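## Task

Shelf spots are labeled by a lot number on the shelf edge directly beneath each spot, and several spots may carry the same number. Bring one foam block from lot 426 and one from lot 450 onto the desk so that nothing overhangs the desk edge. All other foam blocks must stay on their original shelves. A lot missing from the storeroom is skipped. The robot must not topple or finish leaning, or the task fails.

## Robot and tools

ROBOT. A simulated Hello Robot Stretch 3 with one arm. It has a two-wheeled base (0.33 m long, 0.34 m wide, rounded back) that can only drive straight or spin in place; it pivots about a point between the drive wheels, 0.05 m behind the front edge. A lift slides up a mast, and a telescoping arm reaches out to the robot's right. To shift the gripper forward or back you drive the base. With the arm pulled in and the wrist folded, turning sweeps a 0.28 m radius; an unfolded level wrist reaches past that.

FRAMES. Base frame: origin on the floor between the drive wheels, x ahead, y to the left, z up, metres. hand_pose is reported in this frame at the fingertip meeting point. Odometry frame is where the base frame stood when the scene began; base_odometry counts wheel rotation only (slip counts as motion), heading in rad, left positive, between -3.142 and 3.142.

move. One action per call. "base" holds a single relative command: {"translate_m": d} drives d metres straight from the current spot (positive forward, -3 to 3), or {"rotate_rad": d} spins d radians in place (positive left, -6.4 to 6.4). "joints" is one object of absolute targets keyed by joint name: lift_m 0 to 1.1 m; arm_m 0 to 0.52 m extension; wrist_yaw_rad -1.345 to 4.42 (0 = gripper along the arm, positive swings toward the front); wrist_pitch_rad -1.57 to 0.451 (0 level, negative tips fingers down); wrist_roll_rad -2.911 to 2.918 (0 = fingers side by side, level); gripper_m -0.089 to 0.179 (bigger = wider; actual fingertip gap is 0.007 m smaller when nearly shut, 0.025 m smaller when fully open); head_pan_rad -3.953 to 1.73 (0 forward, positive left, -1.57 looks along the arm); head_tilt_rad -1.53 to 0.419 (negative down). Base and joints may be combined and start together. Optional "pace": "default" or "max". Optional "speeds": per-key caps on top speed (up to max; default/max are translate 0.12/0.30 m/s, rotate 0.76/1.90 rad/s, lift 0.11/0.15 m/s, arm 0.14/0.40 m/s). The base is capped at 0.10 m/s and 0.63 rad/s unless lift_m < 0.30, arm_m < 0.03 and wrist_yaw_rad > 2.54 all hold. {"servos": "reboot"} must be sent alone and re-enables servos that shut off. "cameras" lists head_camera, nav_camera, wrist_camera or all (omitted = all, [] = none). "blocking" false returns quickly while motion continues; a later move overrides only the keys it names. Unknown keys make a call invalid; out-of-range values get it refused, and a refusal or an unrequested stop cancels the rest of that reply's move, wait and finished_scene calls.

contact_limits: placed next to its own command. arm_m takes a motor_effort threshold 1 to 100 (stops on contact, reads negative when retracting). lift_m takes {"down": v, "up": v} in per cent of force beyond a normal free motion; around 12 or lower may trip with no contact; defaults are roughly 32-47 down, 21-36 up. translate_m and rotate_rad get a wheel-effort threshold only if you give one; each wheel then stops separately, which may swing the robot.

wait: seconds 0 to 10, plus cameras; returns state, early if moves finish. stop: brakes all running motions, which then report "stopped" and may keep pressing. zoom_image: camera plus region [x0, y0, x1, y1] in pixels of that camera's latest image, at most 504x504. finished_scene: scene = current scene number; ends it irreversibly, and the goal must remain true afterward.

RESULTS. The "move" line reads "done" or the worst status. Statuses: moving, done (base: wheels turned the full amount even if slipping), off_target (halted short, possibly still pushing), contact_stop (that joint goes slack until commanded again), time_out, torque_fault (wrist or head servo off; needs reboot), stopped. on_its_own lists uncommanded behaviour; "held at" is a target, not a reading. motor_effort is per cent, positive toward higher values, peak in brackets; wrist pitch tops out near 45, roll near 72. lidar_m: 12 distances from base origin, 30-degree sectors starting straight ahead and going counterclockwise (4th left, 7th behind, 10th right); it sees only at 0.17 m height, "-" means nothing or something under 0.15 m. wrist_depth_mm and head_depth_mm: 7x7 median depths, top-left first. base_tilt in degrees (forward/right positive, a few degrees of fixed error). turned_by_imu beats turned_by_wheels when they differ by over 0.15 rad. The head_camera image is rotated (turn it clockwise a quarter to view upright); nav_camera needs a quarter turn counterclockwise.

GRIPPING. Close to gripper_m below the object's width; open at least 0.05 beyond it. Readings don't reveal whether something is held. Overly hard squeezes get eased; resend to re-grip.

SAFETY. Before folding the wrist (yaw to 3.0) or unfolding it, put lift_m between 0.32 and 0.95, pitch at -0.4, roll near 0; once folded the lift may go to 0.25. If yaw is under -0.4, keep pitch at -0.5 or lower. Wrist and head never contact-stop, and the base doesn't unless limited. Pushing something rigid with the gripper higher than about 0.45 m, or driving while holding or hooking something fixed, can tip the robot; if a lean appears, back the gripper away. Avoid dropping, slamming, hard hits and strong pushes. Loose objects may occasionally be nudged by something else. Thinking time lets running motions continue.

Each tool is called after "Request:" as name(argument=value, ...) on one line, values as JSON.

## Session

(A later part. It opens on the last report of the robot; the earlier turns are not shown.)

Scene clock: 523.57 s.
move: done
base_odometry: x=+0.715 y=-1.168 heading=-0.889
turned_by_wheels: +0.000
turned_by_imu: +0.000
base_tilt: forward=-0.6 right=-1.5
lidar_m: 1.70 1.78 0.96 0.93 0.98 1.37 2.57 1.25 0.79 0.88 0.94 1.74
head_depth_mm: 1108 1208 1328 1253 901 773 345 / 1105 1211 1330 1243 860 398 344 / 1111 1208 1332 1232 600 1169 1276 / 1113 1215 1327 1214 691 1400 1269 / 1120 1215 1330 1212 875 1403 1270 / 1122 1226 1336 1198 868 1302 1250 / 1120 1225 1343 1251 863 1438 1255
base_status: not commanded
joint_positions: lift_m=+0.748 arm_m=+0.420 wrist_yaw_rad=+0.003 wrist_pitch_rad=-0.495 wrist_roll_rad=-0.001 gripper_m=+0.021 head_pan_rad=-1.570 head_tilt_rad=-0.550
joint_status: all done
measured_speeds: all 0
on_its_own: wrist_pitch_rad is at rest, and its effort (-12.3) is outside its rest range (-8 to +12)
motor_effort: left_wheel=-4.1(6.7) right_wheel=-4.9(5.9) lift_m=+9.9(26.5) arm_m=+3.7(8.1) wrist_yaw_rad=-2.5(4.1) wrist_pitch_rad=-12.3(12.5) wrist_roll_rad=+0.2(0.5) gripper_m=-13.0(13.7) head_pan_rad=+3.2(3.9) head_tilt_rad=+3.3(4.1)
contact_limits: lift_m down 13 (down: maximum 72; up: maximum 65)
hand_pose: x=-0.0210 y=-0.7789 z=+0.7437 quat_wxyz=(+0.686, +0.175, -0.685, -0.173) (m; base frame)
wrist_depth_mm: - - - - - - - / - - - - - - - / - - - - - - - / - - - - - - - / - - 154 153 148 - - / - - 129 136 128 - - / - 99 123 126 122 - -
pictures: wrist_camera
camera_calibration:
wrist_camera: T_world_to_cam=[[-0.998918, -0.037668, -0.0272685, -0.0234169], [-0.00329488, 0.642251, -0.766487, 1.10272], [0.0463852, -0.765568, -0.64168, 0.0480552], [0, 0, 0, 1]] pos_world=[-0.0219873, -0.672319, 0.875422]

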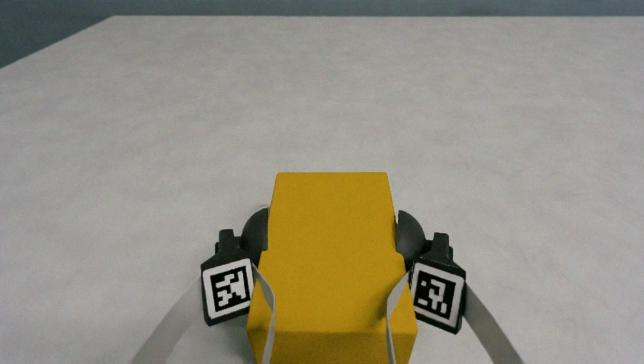

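Request:
move(joints={"lift_m":0.762}, speeds={"lift_m":0.03}, cameras=[])

Request:
move(joints={"gripper_m":0.179}, cameras=[])

Request:
move(joints={"lift_m":0.9}, cameras=[])

Request:
move(joints={"arm_m":0.0,"head_pan_rad":-1.8}, cameras=["nav_camera","head_camera"])

Scene clock: 530.80 s.
move: done
base_odometry: x=+0.715 y=-1.168 heading=-0.889
turned_by_wheels: +0.000
turned_by_imu: +0.000
base_tilt: forward=-0.3 right=-1.0
lidar_m: 1.70 1.78 0.97 0.93 0.98 1.37 2.58 1.25 0.79 0.88 0.94 1.75
head_depth_mm: 1100 1203 1316 1247 890 748 307 / 1107 1205 1318 1229 824 392 330 / 1106 1209 1328 1216 598 1226 1274 / 1114 1205 1328 1204 709 1401 1258 / 1106 1211 1335 1195 869 1398 1263 / 1115 1218 1337 1176 861 1312 1249 / 1113 1218 1344 1238 853 1419 1245
base_status: not commanded
joint_positions: lift_m=+0.762 arm_m=+0.420 wrist_yaw_rad=+0.002 wrist_pitch_rad=-0.528 wrist_roll_rad=-0.001 gripper_m=+0.021 head_pan_rad=-1.570 head_tilt_rad=-0.550
joint_status: all done
measured_speeds: all 0
motor_effort: left_wheel=-3.7(4.0) right_wheel=-4.0(5.6) lift_m=+24.8(25.0) arm_m=+6.8(6.8) wrist_yaw_rad=-2.5(4.1) wrist_pitch_rad=-6.4(12.4) wrist_roll_rad=+0.3(0.5) gripper_m=-12.9(13.6) head_pan_rad=+3.2(3.9) head_tilt_rad=+2.3(3.5)
hand_pose: x=-0.0212 y=-0.7742 z=+0.7508 quat_wxyz=(+0.683, +0.185, -0.682, -0.184) (m; base frame)
wrist_depth_mm: - - - - - - - / - - - - - - - / - - - - - - - / - - - - - - - / - - 151 153 148 - - / - - 128 135 127 - - / - - 116 125 122 - -
pictures: none
No camera images: "cameras" was empty.

Scene clock: 532.93 s.
move: done
base_odometry: x=+0.715 y=-1.168 heading=-0.889
turned_by_wheels: +0.000
turned_by_imu: +0.000
base_tilt: forward=-0.3 right=-1.2
lidar_m: 1.70 1.78 0.97 0.93 0.98 1.37 2.57 1.26 0.79 0.88 0.94 1.75
head_depth_mm: 1105 1208 1316 1236 892 747 307 / 1105 1208 1327 1229 821 393 330 / 1106 1205 1325 1213 598 1216 1272 / 1109 1208 1328 1203 708 1407 1266 / 1114 1211 1329 1195 853 1392 1255 / 1114 1219 1330 1179 864 1301 1246 / 1113 1219 1343 1232 854 1414 1247
base_status: not commanded
joint_positions: lift_m=+0.762 arm_m=+0.420 wrist_yaw_rad=+0.001 wrist_pitch_rad=-0.570 wrist_roll_rad=-0.001 gripper_m=+0.179 head_pan_rad=-1.570 head_tilt_rad=-0.550
joint_status: all done
measured_speeds: all 0
motor_effort: left_wheel=-3.7(4.1) right_wheel=-4.6(4.9) lift_m=+24.8(25.4) arm_m=+7.1(13.2) wrist_yaw_rad=-2.2(3.4) wrist_pitch_rad=+1.3(6.4) wrist_roll_rad=+0.5(0.5) gripper_m=+0.6(85.4) head_pan_rad=+3.3(3.8) head_tilt_rad=+2.5(3.6)
hand_pose: x=-0.0212 y=-0.7677 z=+0.7422 quat_wxyz=(+0.679, +0.200, -0.678, -0.198) (m; base frame)
wrist_depth_mm: - - - - - - - / - - - - - - - / - - - - - - - / - - - 162 - - - / - 142 - 141 140 - - / - 126 - 125 124 - - / - - - 138 131 - 105
pictures: none
No camera images: "cameras" was empty.

Scene clock: 535.03 s.
move: done
base_odometry: x=+0.715 y=-1.168 heading=-0.889
turned_by_wheels: +0.000
turned_by_imu: +0.000
base_tilt: forward=-0.3 right=-1.2
lidar_m: 1.70 1.78 0.96 0.94 0.98 1.37 2.57 1.25 0.79 0.88 0.94 1.75
head_depth_mm: 1101 1200 1317 1240 301 - 1225 / 1108 1205 1307 409 790 1138 1272 / 1106 1211 1269 537 879 1233 1267 / 1108 1210 1311 622 852 1406 1270 / 1114 1216 1342 1192 866 1393 1264 / 1112 1222 1334 1178 861 1302 1245 / 1120 1222 1341 1230 858 1421 1245
base_status: not commanded
joint_positions: lift_m=+0.900 arm_m=+0.420 wrist_yaw_rad=+0.001 wrist_pitch_rad=-0.570 wrist_roll_rad=-0.001 gripper_m=+0.179 head_pan_rad=-1.570 head_tilt_rad=-0.550
joint_status: all done
measured_speeds: all 0
motor_effort: left_wheel=-3.7(4.0) right_wheel=-4.1(5.0) lift_m=+29.6(32.2) arm_m=+0.3(7.3) wrist_yaw_rad=-1.1(3.3) wrist_pitch_rad=+1.5(1.6) wrist_roll_rad=+0.4(0.7) gripper_m=+0.4(1.0) head_pan_rad=+3.0(4.0) head_tilt_rad=+2.2(3.6)
hand_pose: x=-0.0212 y=-0.7676 z=+0.8801 quat_wxyz=(+0.679, +0.200, -0.678, -0.199) (m; base frame)
wrist_depth_mm: - - - - - - - / - - - - - - - / - - - - - - - / - - - - - - - / - 143 - - - - - / - 126 - - - - - / - - - - - - 105
pictures: none
No camera images: "cameras" was empty.

Scene clock: 539.30 s.
move: done
base_odometry: x=+0.715 y=-1.168 heading=-0.889
turned_by_wheels: +0.000
turned_by_imu: +0.000
base_tilt: forward=-0.4 right=-1.1
lidar_m: 1.70 1.78 0.96 0.94 0.98 1.37 2.58 1.25 0.79 0.88 0.94 1.75
head_depth_mm: 1212 1327 1472 1238 894 1560 - / 1181 1296 1445 1235 888 1321 - / 1162 1267 1397 1217 881 1497 - / 1137 1241 1363 1206 875 1255 - / 1109 1216 1326 1195 867 290 - / 1086 1187 1293 1180 837 720 1219 / 1067 1163 1265 1169 855 740 1167
base_status: not commanded
joint_positions: lift_m=+0.900 arm_m=+0.001 wrist_yaw_rad=+0.001 wrist_pitch_rad=-0.571 wrist_roll_rad=-0.001 gripper_m=+0.179 head_pan_rad=-1.800 head_tilt_rad=-0.550
joint_status: all done
measured_speeds: all 0
motor_effort: left_wheel=-3.6(4.1) right_wheel=-3.9(5.0) lift_m=+24.8(30.0) arm_m=-11.7(14.1) wrist_yaw_rad=-1.7(3.0) wrist_pitch_rad=+1.5(1.6) wrist_roll_rad=+0.3(0.7) gripper_m=+0.5(1.2) head_pan_rad=-3.0(4.0) head_tilt_rad=+2.1(3.3)
hand_pose: x=-0.0212 y=-0.3482 z=+0.8800 quat_wxyz=(+0.679, +0.200, -0.678, -0.199) (m; base frame)
wrist_depth_mm: - - - - - - - / - - - - - - - / - - - - - - - / - - - - - - - / - - - - - - - / 123 - - - - - - / 963 978 981 998 980 977 105
pictures: head_camera (sideways), nav_camera (sideways)
camera_calibration:
head_camera: T_world_to_cam=[[0.0633129, 0.47474, -0.877846, 1.15736], [0.965651, -0.251259, -0.0662353, 0.0799442], [-0.252011, -0.843499, -0.474341, 0.574433], [0, 0, 0, 1]] pos_world=[-0.00571072, -0.0448252, 1.29376]
nav_camera: T_world_to_cam=[[-0.0970074, -0.490661, 0.865934, -1.08311], [-0.977572, 0.21038, 0.0096927, 0.043494], [-0.186931, -0.845572, -0.500064, 0.605161], [0, 0, 0, 1]] pos_world=[0.0505717, -0.0288831, 1.2401]

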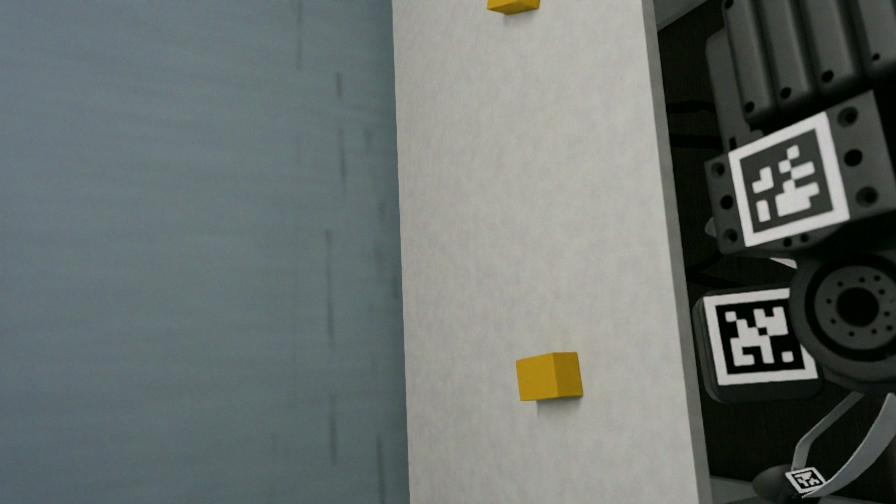

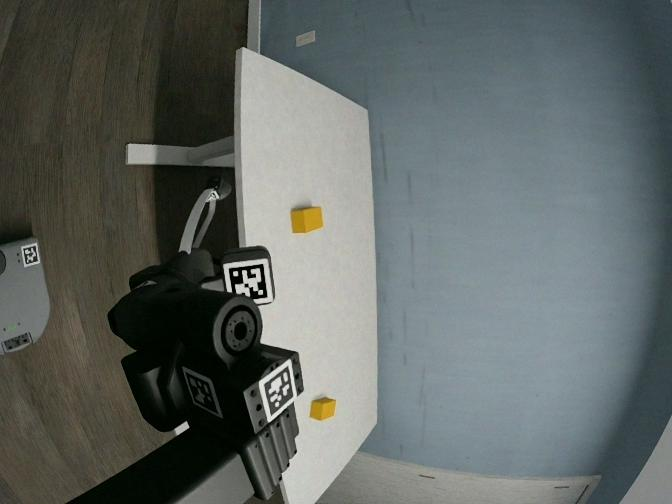

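Both on the desk.

Request:
finished_scene(scene=3)

The scene is finished: the task was done.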